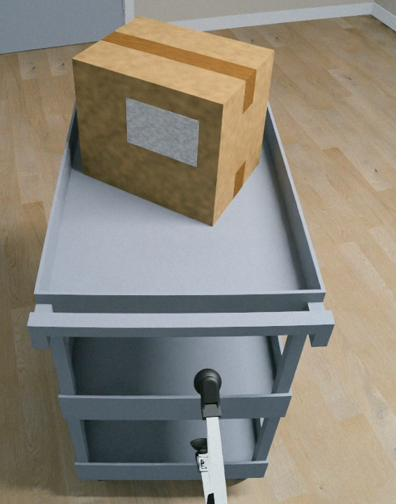

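Emit:
{"method": "move", "body": {"blocking": false, "r2": {"base":{"translate_m":0.195},"joints":{"lift_m":0.692,"gripper_m":0.09},"pace":"slow"}}}

Emit:
{"method": "wait", "body": {"seconds": 4}}

Emit:
{"method": "wait", "body": {"seconds": 0.5, "cameras": ["r2_head_camera","r2_wrist_camera"]}}

Emit:
{"method": "zoom_image", "body": {"camera": "r2_head_camera", "region": [120, 300, 340, 520]}}

Scene clock: 155.33 s.
move: r2 moving
r1: as last shown
r1.lidar_m: 0.77 0.82 1.23 1.75 1.90 2.06 2.00 2.14 3.00 2.52 1.17 0.88
r1.servo_current: wrist_yaw_rad=39(72) wrist_pitch_rad=39(52) wrist_roll_rad=46(65) gripper_m=39(46)
r1.wrist_depth_mm: - - - 564 - - - / - - - 564 - - - / - - - 569 - - - / - - - 559 - - - / - - - 564 - - - / - - 190 564 186 - - / - 140 - 137 - - -
r2.base_odometry: x=-0.274 y=-1.159 heading=-2.347
r2.turned_by_wheels: +0.000
r2.turned_by_imu: +0.001
r2.base_tilt: forward=-0.7 right=+0.1
r2.lidar_m: 0.54 0.63 2.46 2.18 2.15 2.57 2.54 2.56 2.96 2.56 2.60 0.58
r2.base_status: translate_m moving
r2.joint_positions: lift_m=+0.683 arm_m=+0.000 wrist_yaw_rad=+0.003 wrist_pitch_rad=+0.008 wrist_roll_rad=+1.568 gripper_m=+0.134
r2.joint_status: lift_m moving; gripper_m moving
r2.measured_speeds: translate_m=+0.048 strafe_m=+0.000 rotate_rad=-0.001 lift_m=+0.062 arm_m=+0.000 wrist_yaw_rad=+0.000 wrist_pitch_rad=+0.000 wrist_roll_rad=+0.000
r2.motor_effort: lift_m=+23(23) arm_m=-3(4) wheel_0=+9(9) wheel_1=+6(7) wheel_2=-10(10)
r2.servo_current: wrist_yaw_rad=52(52) wrist_pitch_rad=52(52) wrist_roll_rad=39(59) gripper_m=98(98)
r2.hand_pose: x=+0.4595 y=-0.0867 z=+0.8589 quat_wxyz=(+0.708, +0.706, +0.004, -0.002) (m; r2's base frame)
r2.wrist_depth_mm: - - - - - 1661 1160 / - - - 384 392 535 392 / - - 750 387 991 - - / - - 627 394 991 - - / - - 683 394 397 - - / - - 741 340 213 183 - / - - - - - - -
pictures: none

Scene clock: 158.07 s.
earlier move: r2 done
r1.base_odometry: x=+0.170 y=+0.985 heading=+2.969
r1.turned_by_wheels: +0.000
r1.turned_by_imu: +0.000
r1.base_tilt: forward=-1.6 right=+1.2
r1.lidar_m: 0.76 0.84 1.23 1.74 1.85 2.07 1.99 2.14 3.01 2.51 1.20 0.87
r1.base_status: not commanded
r1.joint_positions: lift_m=+0.799 arm_m=+0.000 wrist_yaw_rad=+0.003 wrist_pitch_rad=+0.002 wrist_roll_rad=+0.000 gripper_m=+0.056
r1.joint_status: not commanded
r1.measured_speeds: all 0
r1.motor_effort: lift_m=+25(25) arm_m=-4(4) wheel_0=-3(4) wheel_1=-1(1) wheel_2=+0(0)
r1.servo_current: wrist_yaw_rad=33(78) wrist_pitch_rad=46(52) wrist_roll_rad=39(65) gripper_m=46(46)
r1.hand_pose: x=+0.4596 y=-0.0866 z=+0.9771 quat_wxyz=(+1.000, +0.000, +0.001, +0.001) (m; r1's base frame)
r1.wrist_depth_mm: - - - 564 - - - / - - - 564 - - - / - - - 564 - - - / - - - 564 - - - / - - - 564 - - - / - - 191 559 187 - - / - 141 - 137 - - -
r2.base_odometry: x=-0.401 y=-1.289 heading=-2.347
r2.turned_by_wheels: +0.000
r2.turned_by_imu: +0.000
r2.base_tilt: forward=-0.7 right=+0.0
r2.lidar_m: 0.41 0.42 2.54 2.20 2.21 2.62 2.72 2.73 2.94 2.54 2.55 0.46
r2.base_status: done
r2.joint_positions: lift_m=+0.692 arm_m=+0.000 wrist_yaw_rad=-0.001 wrist_pitch_rad=+0.008 wrist_roll_rad=+1.569 gripper_m=+0.090
r2.joint_status: all done
r2.measured_speeds: all 0
r2.motor_effort: lift_m=+21(23) arm_m=+4(4) wheel_0=+4(12) wheel_1=+5(7) wheel_2=-10(12)
r2.servo_current: wrist_yaw_rad=46(65) wrist_pitch_rad=46(59) wrist_roll_rad=52(65) gripper_m=52(98)
r2.hand_pose: x=+0.4592 y=-0.0878 z=+0.8677 quat_wxyz=(+0.708, +0.706, +0.002, -0.003) (m; r2's base frame)
r2.wrist_depth_mm: - - - 183 244 1708 1182 / - - - 183 244 1576 - / - - 580 184 243 842 - / - - 480 185 245 854 - / - - 508 185 246 854 - / - - 193 185 193 - - / - - - - 245 1863 -
wait: 2.73 of 4 s (r2 has come to rest)
pictures: none

Scene clock: 158.57 s.
r1.base_odometry: x=+0.170 y=+0.985 heading=+2.969
r1.turned_by_wheels: +0.000
r1.turned_by_imu: +0.000
r1.base_tilt: forward=-1.6 right=+1.3
r1.lidar_m: 0.75 0.82 1.19 1.76 1.89 2.04 1.99 2.13 3.01 2.52 1.17 0.87
r1.base_status: not commanded
r1.joint_positions: lift_m=+0.799 arm_m=+0.000 wrist_yaw_rad=+0.003 wrist_pitch_rad=+0.002 wrist_roll_rad=+0.000 gripper_m=+0.056
r1.joint_status: not commanded
r1.measured_speeds: all 0
r1.motor_effort: lift_m=+25(25) arm_m=-4(4) wheel_0=-3(4) wheel_1=-1(1) wheel_2=+0(0)
r1.servo_current: wrist_yaw_rad=39(78) wrist_pitch_rad=33(52) wrist_roll_rad=33(65) gripper_m=39(46)
r1.hand_pose: x=+0.4596 y=-0.0866 z=+0.9771 quat_wxyz=(+1.000, +0.000, +0.001, +0.001) (m; r1's base frame)
r1.wrist_depth_mm: - - - 564 - - - / - - - 564 - - - / - - - 554 - - - / - - - 564 - - - / - - - 569 - - - / - - 190 564 187 - - / - 140 - 137 - - -
r2.base_odometry: x=-0.401 y=-1.289 heading=-2.347
r2.turned_by_wheels: +0.000
r2.turned_by_imu: +0.000
r2.base_tilt: forward=-0.7 right=+0.1
r2.lidar_m: 0.41 0.42 2.52 2.22 2.20 2.61 2.71 2.72 2.93 2.53 2.55 0.46
r2.base_status: done
r2.joint_positions: lift_m=+0.692 arm_m=+0.000 wrist_yaw_rad=-0.001 wrist_pitch_rad=+0.008 wrist_roll_rad=+1.569 gripper_m=+0.090
r2.joint_status: all done
r2.measured_speeds: all 0
r2.motor_effort: lift_m=+21(23) arm_m=+4(4) wheel_0=+4(12) wheel_1=+6(7) wheel_2=-9(12)
r2.servo_current: wrist_yaw_rad=39(65) wrist_pitch_rad=52(59) wrist_roll_rad=46(65) gripper_m=59(98)
r2.hand_pose: x=+0.4592 y=-0.0878 z=+0.8677 quat_wxyz=(+0.708, +0.706, +0.002, -0.003) (m; r2's base frame)
r2.wrist_depth_mm: - - - 183 244 1708 1138 / - - - 184 244 1576 - / - - 580 183 244 842 - / - - 480 184 245 854 - / - - 508 185 246 842 - / - - 194 185 193 - - / - - - - 246 1863 -
wait: 0.50 s; at rest by 0.27 s
pictures: r2_head_camera, r2_wrist_camera
Images, in order (width x height): r2_head_camera 420x560, r2_wrist_camera 616x392.

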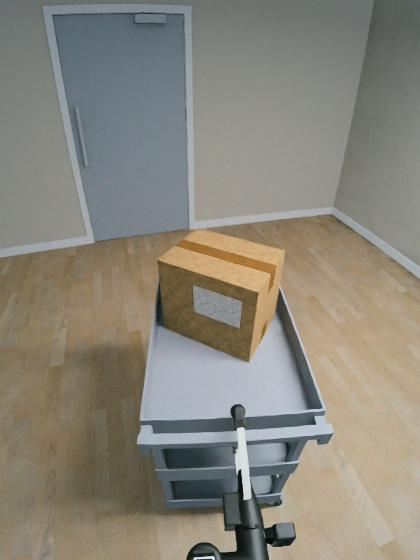

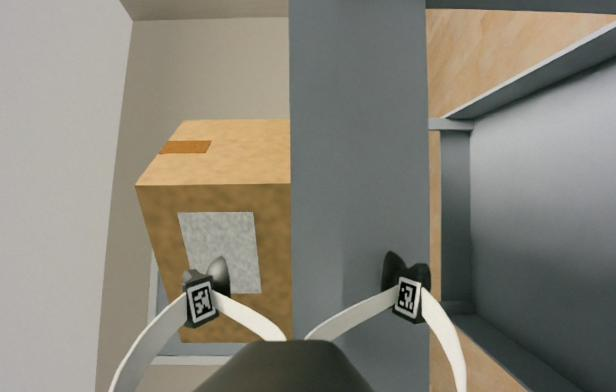

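Scaled by 2.291 from the camera's 420x560 image, which has a finer 1200x1600 frame.

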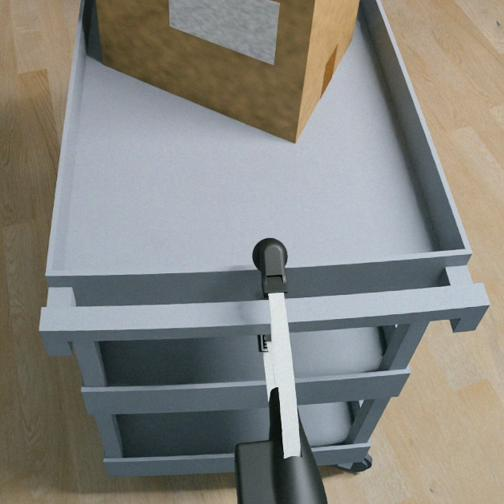

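Emit:
{"method": "move", "body": {"blocking": false, "r2": {"base":{"translate_m":-0.012},"joints":{"lift_m":0.685},"pace":"slow"}}}

Emit:
{"method": "wait", "body": {"seconds": 1}}

Emit:
{"method": "move", "body": {"blocking": false, "r2": {"joints":{"gripper_m":-0.025}}}}

Emit:
{"method": "wait", "body": {"seconds": 3, "cameras": ["r2_head_camera","r2_wrist_camera"]}}

Scene clock: 167.13 s.
move: r2 moving
r1: as last shown
r1.lidar_m: 0.75 0.84 1.21 1.75 1.89 2.06 1.98 2.17 3.03 2.55 1.18 0.84
r1.servo_current: wrist_yaw_rad=46(65) wrist_pitch_rad=46(52) wrist_roll_rad=52(65) gripper_m=39(46)
r1.wrist_depth_mm: - - - 564 - - - / - - - 554 - - - / - - - 564 - - - / - - - 569 - - - / - - - 559 - - - / - - 190 559 187 - - / - 140 - 137 - - -
r2.base_odometry: x=-0.395 y=-1.283 heading=-2.347
r2.turned_by_wheels: +0.000
r2.turned_by_imu: +0.000
r2.base_tilt: forward=-0.6 right=+0.1
r2.lidar_m: 0.42 0.44 2.54 2.17 2.21 2.63 2.71 2.73 2.95 2.53 2.55 0.47
r2.base_status: translate_m moving
r2.joint_positions: lift_m=+0.685 arm_m=+0.000 wrist_yaw_rad=-0.001 wrist_pitch_rad=+0.008 wrist_roll_rad=+1.569 gripper_m=+0.090
r2.joint_status: lift_m moving
r2.measured_speeds: translate_m=-0.021 strafe_m=+0.000 rotate_rad=-0.001 lift_m=+0.000 arm_m=+0.000 wrist_yaw_rad=+0.000 wrist_pitch_rad=+0.000 wrist_roll_rad=+0.000
r2.motor_effort: lift_m=+12(20) arm_m=+4(4) wheel_0=-1(7) wheel_1=-5(5) wheel_2=+7(8)
r2.servo_current: wrist_yaw_rad=46(59) wrist_pitch_rad=52(52) wrist_roll_rad=59(59) gripper_m=46(59)
r2.hand_pose: x=+0.4592 y=-0.0878 z=+0.8613 quat_wxyz=(+0.708, +0.706, +0.002, -0.003) (m; r2's base frame)
r2.wrist_depth_mm: - - - 189 249 1661 1160 / - - - 190 250 1708 - / - - 574 190 251 854 - / - - 484 190 251 842 - / - - 521 191 252 854 - / - - 194 192 191 - - / - - - - - 1808 -
pictures: none

Scene clock: 167.63 s.
earlier move: r2 done
r1.base_odometry: x=+0.170 y=+0.985 heading=+2.969
r1.turned_by_wheels: +0.000
r1.turned_by_imu: +0.000
r1.base_tilt: forward=-1.6 right=+1.3
r1.lidar_m: 0.74 0.81 1.22 1.77 1.85 2.04 1.98 2.14 3.03 2.53 1.16 0.88
r1.base_status: not commanded
r1.joint_positions: lift_m=+0.799 arm_m=+0.000 wrist_yaw_rad=+0.003 wrist_pitch_rad=+0.002 wrist_roll_rad=+0.000 gripper_m=+0.056
r1.joint_status: not commanded
r1.measured_speeds: all 0
r1.motor_effort: lift_m=+25(25) arm_m=-4(4) wheel_0=-3(4) wheel_1=-1(1) wheel_2=+0(0)
r1.servo_current: wrist_yaw_rad=46(65) wrist_pitch_rad=39(52) wrist_roll_rad=39(65) gripper_m=52(52)
r1.hand_pose: x=+0.4596 y=-0.0866 z=+0.9771 quat_wxyz=(+1.000, +0.000, +0.001, +0.001) (m; r1's base frame)
r1.wrist_depth_mm: - - - 554 - - - / - - - 559 - - - / - - - 564 - - - / - - - 564 - - - / - - - 564 - - - / - - 190 564 187 - - / - 140 - 137 - - -
r2.base_odometry: x=-0.393 y=-1.281 heading=-2.348
r2.turned_by_wheels: +0.000
r2.turned_by_imu: +0.000
r2.base_tilt: forward=-0.7 right=+0.0
r2.lidar_m: 0.39 0.43 2.52 2.19 2.22 2.62 2.71 2.71 2.92 2.54 2.55 0.46
r2.base_status: done
r2.joint_positions: lift_m=+0.685 arm_m=+0.000 wrist_yaw_rad=-0.001 wrist_pitch_rad=+0.008 wrist_roll_rad=+1.569 gripper_m=+0.090
r2.joint_status: all done
r2.measured_speeds: all 0
r2.motor_effort: lift_m=+14(20) arm_m=+4(4) wheel_0=-5(8) wheel_1=-4(5) wheel_2=+4(8)
r2.servo_current: wrist_yaw_rad=52(59) wrist_pitch_rad=52(59) wrist_roll_rad=59(59) gripper_m=59(59)
r2.hand_pose: x=+0.4592 y=-0.0878 z=+0.8613 quat_wxyz=(+0.708, +0.706, +0.002, -0.003) (m; r2's base frame)
r2.wrist_depth_mm: - - - 192 252 1708 1138 / - - - 193 252 1708 - / - - 580 193 253 854 - / - - 484 194 254 854 - / - - 521 194 254 878 - / - - 193 194 191 - - / - - - - - 1863 -
wait: 0.50 of 1 s (r2 has come to rest)
pictures: none

Scene clock: 168.13 s.
move: r2 moving
r1: as last shown
r1.lidar_m: 0.75 0.84 1.21 1.75 1.90 2.06 1.96 2.13 3.02 2.54 1.18 0.86
r1.motor_effort: lift_m=+25(25) arm_m=-4(4) wheel_0=-3(3) wheel_1=-1(2) wheel_2=+0(0)
r1.servo_current: wrist_yaw_rad=46(78) wrist_pitch_rad=46(52) wrist_roll_rad=46(59) gripper_m=39(46)
r1.wrist_depth_mm: - - - 559 - - - / - - - 564 - - - / - - - 564 - - - / - - - 564 - - - / - - - 559 - - - / - - 190 564 187 - - / - 141 - 137 - - -
r2.base_odometry: x=-0.393 y=-1.281 heading=-2.348
r2.turned_by_wheels: +0.000
r2.turned_by_imu: +0.000
r2.base_tilt: forward=-0.7 right=+0.1
r2.lidar_m: 0.41 0.44 2.51 2.19 2.20 2.62 2.70 2.70 2.89 2.55 2.57 0.44
r2.base_status: not commanded
r2.joint_positions: lift_m=+0.685 arm_m=+0.000 wrist_yaw_rad=-0.001 wrist_pitch_rad=+0.008 wrist_roll_rad=+1.569 gripper_m=+0.072
r2.joint_status: gripper_m moving
r2.measured_speeds: all 0
r2.motor_effort: lift_m=+14(14) arm_m=+4(4) wheel_0=-4(5) wheel_1=-4(5) wheel_2=+4(5)
r2.servo_current: wrist_yaw_rad=46(65) wrist_pitch_rad=52(52) wrist_roll_rad=46(59) gripper_m=124(124)
r2.hand_pose: x=+0.4592 y=-0.0878 z=+0.8613 quat_wxyz=(+0.708, +0.706, +0.002, -0.003) (m; r2's base frame)
r2.wrist_depth_mm: - - - 192 253 1708 1182 / - - - 193 254 1661 - / - - 574 193 253 854 - / - - 488 194 253 842 - / - - 525 194 253 854 - / - - 190 194 191 - - / - - - - - 1808 -
pictures: none

Scene clock: 169.50 s.
earlier move: r2 done
r1.base_odometry: x=+0.170 y=+0.985 heading=+2.969
r1.turned_by_wheels: +0.000
r1.turned_by_imu: +0.000
r1.base_tilt: forward=-1.6 right=+1.3
r1.lidar_m: 0.76 0.82 1.20 1.76 1.85 2.04 1.99 2.13 3.01 2.53 1.15 0.88
r1.base_status: not commanded
r1.joint_positions: lift_m=+0.799 arm_m=+0.000 wrist_yaw_rad=+0.003 wrist_pitch_rad=+0.002 wrist_roll_rad=+0.000 gripper_m=+0.056
r1.joint_status: not commanded
r1.measured_speeds: all 0
r1.motor_effort: lift_m=+25(25) arm_m=-4(4) wheel_0=-3(4) wheel_1=-1(2) wheel_2=+0(0)
r1.servo_current: wrist_yaw_rad=46(78) wrist_pitch_rad=39(52) wrist_roll_rad=52(72) gripper_m=46(46)
r1.hand_pose: x=+0.4596 y=-0.0866 z=+0.9771 quat_wxyz=(+1.000, +0.000, +0.001, +0.001) (m; r1's base frame)
r1.wrist_depth_mm: - - - 559 - - - / - - - 554 - - - / - - - 554 - - - / - - - 564 - - - / - - - 569 - - - / - - 190 569 187 - - / - 140 - 137 - - -
r2.base_odometry: x=-0.393 y=-1.281 heading=-2.348
r2.turned_by_wheels: +0.000
r2.turned_by_imu: +0.000
r2.base_tilt: forward=-0.7 right=+0.1
r2.lidar_m: 0.41 0.43 2.53 2.21 2.21 2.61 2.70 2.72 2.91 2.53 2.56 0.46
r2.base_status: not commanded
r2.joint_positions: lift_m=+0.685 arm_m=+0.000 wrist_yaw_rad=+0.001 wrist_pitch_rad=+0.008 wrist_roll_rad=+1.569 gripper_m=-0.023
r2.joint_status: all done
r2.measured_speeds: all 0
r2.motor_effort: lift_m=+14(14) arm_m=+4(4) wheel_0=-4(5) wheel_1=-5(5) wheel_2=+4(5)
r2.servo_current: wrist_yaw_rad=46(65) wrist_pitch_rad=52(59) wrist_roll_rad=52(59) gripper_m=130(247)
r2.hand_pose: x=+0.4593 y=-0.0873 z=+0.8613 quat_wxyz=(+0.708, +0.706, +0.003, -0.003) (m; r2's base frame)
r2.wrist_depth_mm: - - - 178 237 1661 1160 / - - - 179 239 1576 - / - - 554 180 241 842 - / - - 473 181 241 842 - / - - 525 182 242 854 - / - - 185 182 178 - - / - - - - - 1464 -
wait: 1.37 of 3 s (r2 has come to rest)
pictures: r2_head_camera, r2_wrist_camera
Images, in order (width x height): r2_head_camera 420x560, r2_wrist_camera 616x392.

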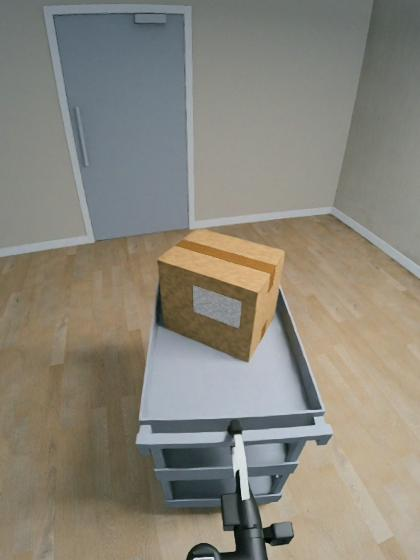

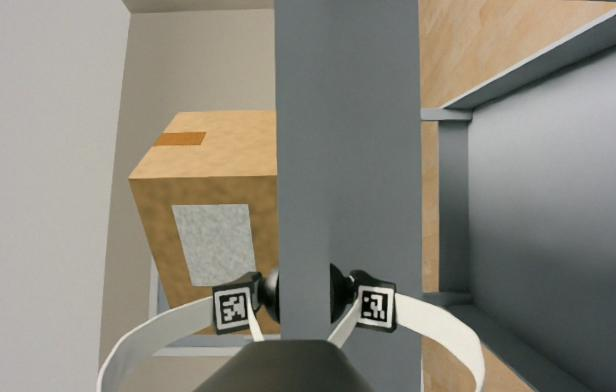

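Emit:
{"method": "move", "body": {"blocking": false, "r1": {"base":{"strafe_m":-0.54},"joints":{"gripper_m":-0.01,"lift_m":0.7}}}}

Emit:
{"method": "wait", "body": {"seconds": 4}}

Emit:
{"method": "wait", "body": {"seconds": 0.5, "cameras": ["r1_head_camera","r1_head_left_camera","r1_head_right_camera"]}}

Scene clock: 201.50 s.
move: r1 moving
r1.base_odometry: x=+0.176 y=+1.021 heading=+2.969
r1.turned_by_wheels: +0.000
r1.turned_by_imu: +0.000
r1.base_tilt: forward=-1.6 right=+1.3
r1.lidar_m: 0.75 0.82 1.19 1.81 1.91 2.02 1.99 2.13 2.99 2.53 1.15 0.88
r1.base_status: strafe_m moving
r1.joint_positions: lift_m=+0.763 arm_m=+0.000 wrist_yaw_rad=+0.003 wrist_pitch_rad=+0.002 wrist_roll_rad=+0.000 gripper_m=+0.037
r1.joint_status: lift_m moving; gripper_m moving
r1.measured_speeds: translate_m=+0.001 strafe_m=-0.141 rotate_rad=-0.003 lift_m=-0.146 arm_m=+0.000 wrist_yaw_rad=+0.000 wrist_pitch_rad=+0.000 wrist_roll_rad=+0.000
r1.motor_effort: lift_m=+12(23) arm_m=-4(4) wheel_0=+7(9) wheel_1=-9(11) wheel_2=+0(1)
r1.servo_current: wrist_yaw_rad=59(59) wrist_pitch_rad=39(46) wrist_roll_rad=52(65) gripper_m=98(117)
r1.hand_pose: x=+0.4596 y=-0.0866 z=+0.9402 quat_wxyz=(+1.000, +0.000, +0.001, +0.001) (m; r1's base frame)
r1.wrist_depth_mm: - - - 597 - - - / - - - 603 - - - / - - - 544 - - - / - - - 603 - - - / - - - 554 - - - / - - 190 - 186 - - / - 143 - 138 - - -
r2: as last shown
r2.lidar_m: 0.40 0.41 2.52 2.20 2.20 2.63 2.71 2.70 2.92 2.55 2.56 0.44
r2.motor_effort: lift_m=+14(14) arm_m=+4(4) wheel_0=-5(5) wheel_1=-5(5) wheel_2=+4(5)
r2.servo_current: wrist_yaw_rad=46(65) wrist_pitch_rad=46(52) wrist_roll_rad=46(59) gripper_m=130(137)
r2.wrist_depth_mm: - - - 178 237 1618 1160 / - - - 179 238 1576 - / - - 549 180 240 831 - / - - 477 181 241 842 - / - - 530 181 243 854 - / - - 186 182 179 - - / - - - - - 1499 -
pictures: none

Scene clock: 204.13 s.
earlier move: r1 done
r1.base_odometry: x=+0.263 y=+1.518 heading=+2.970
r1.turned_by_wheels: +0.000
r1.turned_by_imu: -0.003
r1.base_tilt: forward=-1.6 right=+1.3
r1.lidar_m: 0.82 0.87 1.16 2.29 2.43 2.08 2.03 2.18 2.49 2.41 1.03 0.84
r1.base_status: done
r1.joint_positions: lift_m=+0.700 arm_m=+0.000 wrist_yaw_rad=+0.003 wrist_pitch_rad=+0.002 wrist_roll_rad=+0.000 gripper_m=-0.009
r1.joint_status: all done
r1.measured_speeds: all 0
r1.motor_effort: lift_m=+13(23) arm_m=-4(4) wheel_0=+0(11) wheel_1=+1(11) wheel_2=+0(1)
r1.servo_current: wrist_yaw_rad=52(65) wrist_pitch_rad=46(52) wrist_roll_rad=52(65) gripper_m=46(143)
r1.hand_pose: x=+0.4596 y=-0.0866 z=+0.8780 quat_wxyz=(+1.000, +0.000, +0.001, +0.001) (m; r1's base frame)
r1.wrist_depth_mm: - - - - - - 585 / - - - - - - 585 / - - - - - - 591 / - - - - - - - / - - - - - - - / - - 184 195 - - - / - - 163 135 142 - -
r2.base_odometry: x=-0.393 y=-1.281 heading=-2.348
r2.turned_by_wheels: +0.000
r2.turned_by_imu: +0.000
r2.base_tilt: forward=-0.6 right=+0.1
r2.lidar_m: 0.37 0.44 2.52 2.20 2.21 2.60 2.71 2.69 2.90 2.55 2.53 0.44
r2.base_status: not commanded
r2.joint_positions: lift_m=+0.685 arm_m=+0.000 wrist_yaw_rad=+0.001 wrist_pitch_rad=+0.008 wrist_roll_rad=+1.569 gripper_m=-0.023
r2.joint_status: not commanded
r2.measured_speeds: all 0
r2.motor_effort: lift_m=+14(14) arm_m=+4(4) wheel_0=-5(5) wheel_1=-4(5) wheel_2=+4(5)
r2.servo_current: wrist_yaw_rad=46(65) wrist_pitch_rad=46(59) wrist_roll_rad=52(65) gripper_m=130(137)
r2.hand_pose: x=+0.4593 y=-0.0873 z=+0.8613 quat_wxyz=(+0.708, +0.706, +0.003, -0.003) (m; r2's base frame)
r2.wrist_depth_mm: - - - 178 236 1708 1138 / - - - 179 239 1576 - / - - 544 180 239 842 - / - - 473 181 241 842 - / - - 521 181 242 842 - / - - 185 183 178 - - / - - - - - 1464 -
wait: 2.63 of 4 s (r1 has come to rest)
pictures: none

Scene clock: 204.63 s.
r1.base_odometry: x=+0.263 y=+1.518 heading=+2.970
r1.turned_by_wheels: +0.000
r1.turned_by_imu: +0.000
r1.base_tilt: forward=-1.6 right=+1.3
r1.lidar_m: 0.82 0.86 1.15 2.30 2.43 2.09 2.00 2.20 2.48 2.42 0.99 0.84
r1.base_status: done
r1.joint_positions: lift_m=+0.700 arm_m=+0.000 wrist_yaw_rad=+0.003 wrist_pitch_rad=+0.002 wrist_roll_rad=+0.000 gripper_m=-0.009
r1.joint_status: all done
r1.measured_speeds: all 0
r1.motor_effort: lift_m=+13(23) arm_m=-4(4) wheel_0=-1(11) wheel_1=+1(11) wheel_2=+0(1)
r1.servo_current: wrist_yaw_rad=46(65) wrist_pitch_rad=39(52) wrist_roll_rad=46(65) gripper_m=52(143)
r1.hand_pose: x=+0.4596 y=-0.0866 z=+0.8780 quat_wxyz=(+1.000, +0.000, +0.001, +0.001) (m; r1's base frame)
r1.wrist_depth_mm: - - - - - - 585 / - - - - - - 591 / - - - - - - 585 / - - - - - - - / - - - - - - - / - - 184 194 - - - / - - 163 135 141 - -
r2.base_odometry: x=-0.393 y=-1.281 heading=-2.348
r2.turned_by_wheels: +0.000
r2.turned_by_imu: +0.000
r2.base_tilt: forward=-0.7 right=+0.0
r2.lidar_m: 0.39 0.42 2.52 2.23 2.17 2.59 2.71 2.70 2.93 2.53 2.56 0.46
r2.base_status: not commanded
r2.joint_positions: lift_m=+0.685 arm_m=+0.000 wrist_yaw_rad=+0.001 wrist_pitch_rad=+0.008 wrist_roll_rad=+1.569 gripper_m=-0.023
r2.joint_status: not commanded
r2.measured_speeds: all 0
r2.motor_effort: lift_m=+14(14) arm_m=+4(4) wheel_0=-5(5) wheel_1=-5(5) wheel_2=+4(5)
r2.servo_current: wrist_yaw_rad=46(65) wrist_pitch_rad=52(59) wrist_roll_rad=52(65) gripper_m=130(137)
r2.hand_pose: x=+0.4593 y=-0.0873 z=+0.8613 quat_wxyz=(+0.708, +0.706, +0.003, -0.003) (m; r2's base frame)
r2.wrist_depth_mm: - - - 178 237 1661 1160 / - - - 179 239 1576 - / - - 549 180 240 831 - / - - 469 181 242 842 - / - - 525 181 241 854 - / - - 186 183 179 - - / - - - - - 1537 -
wait: 0.50 s; at rest by 0.27 s
pictures: r1_head_camera, r1_head_left_camera, r1_head_right_camera
Images, in order (width x height): r1_head_camera 420x560, r1_head_left_camera 420x672, r1_head_right_camera 420x672.

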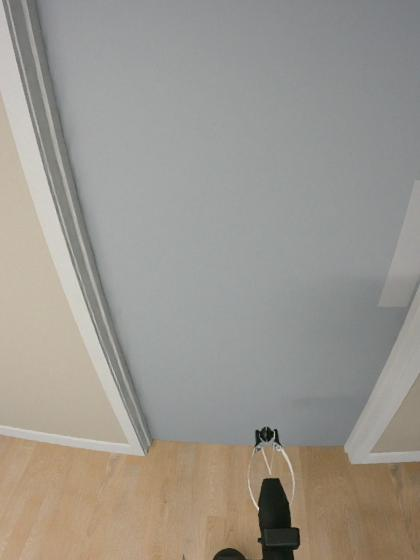

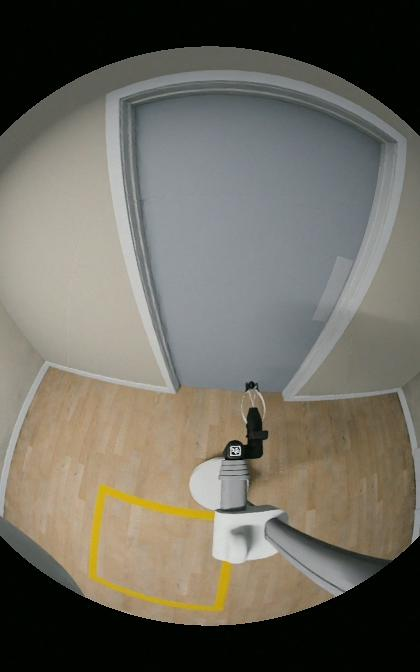

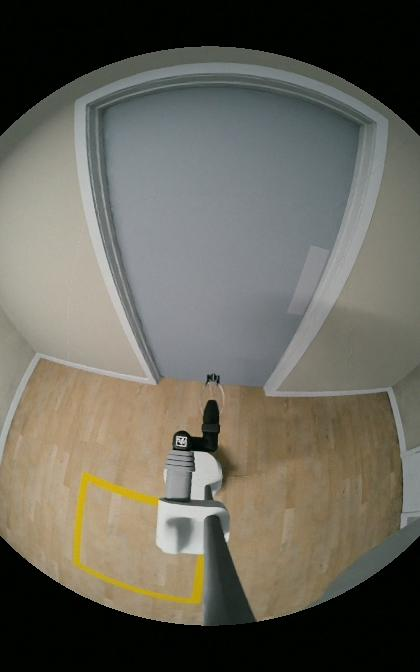

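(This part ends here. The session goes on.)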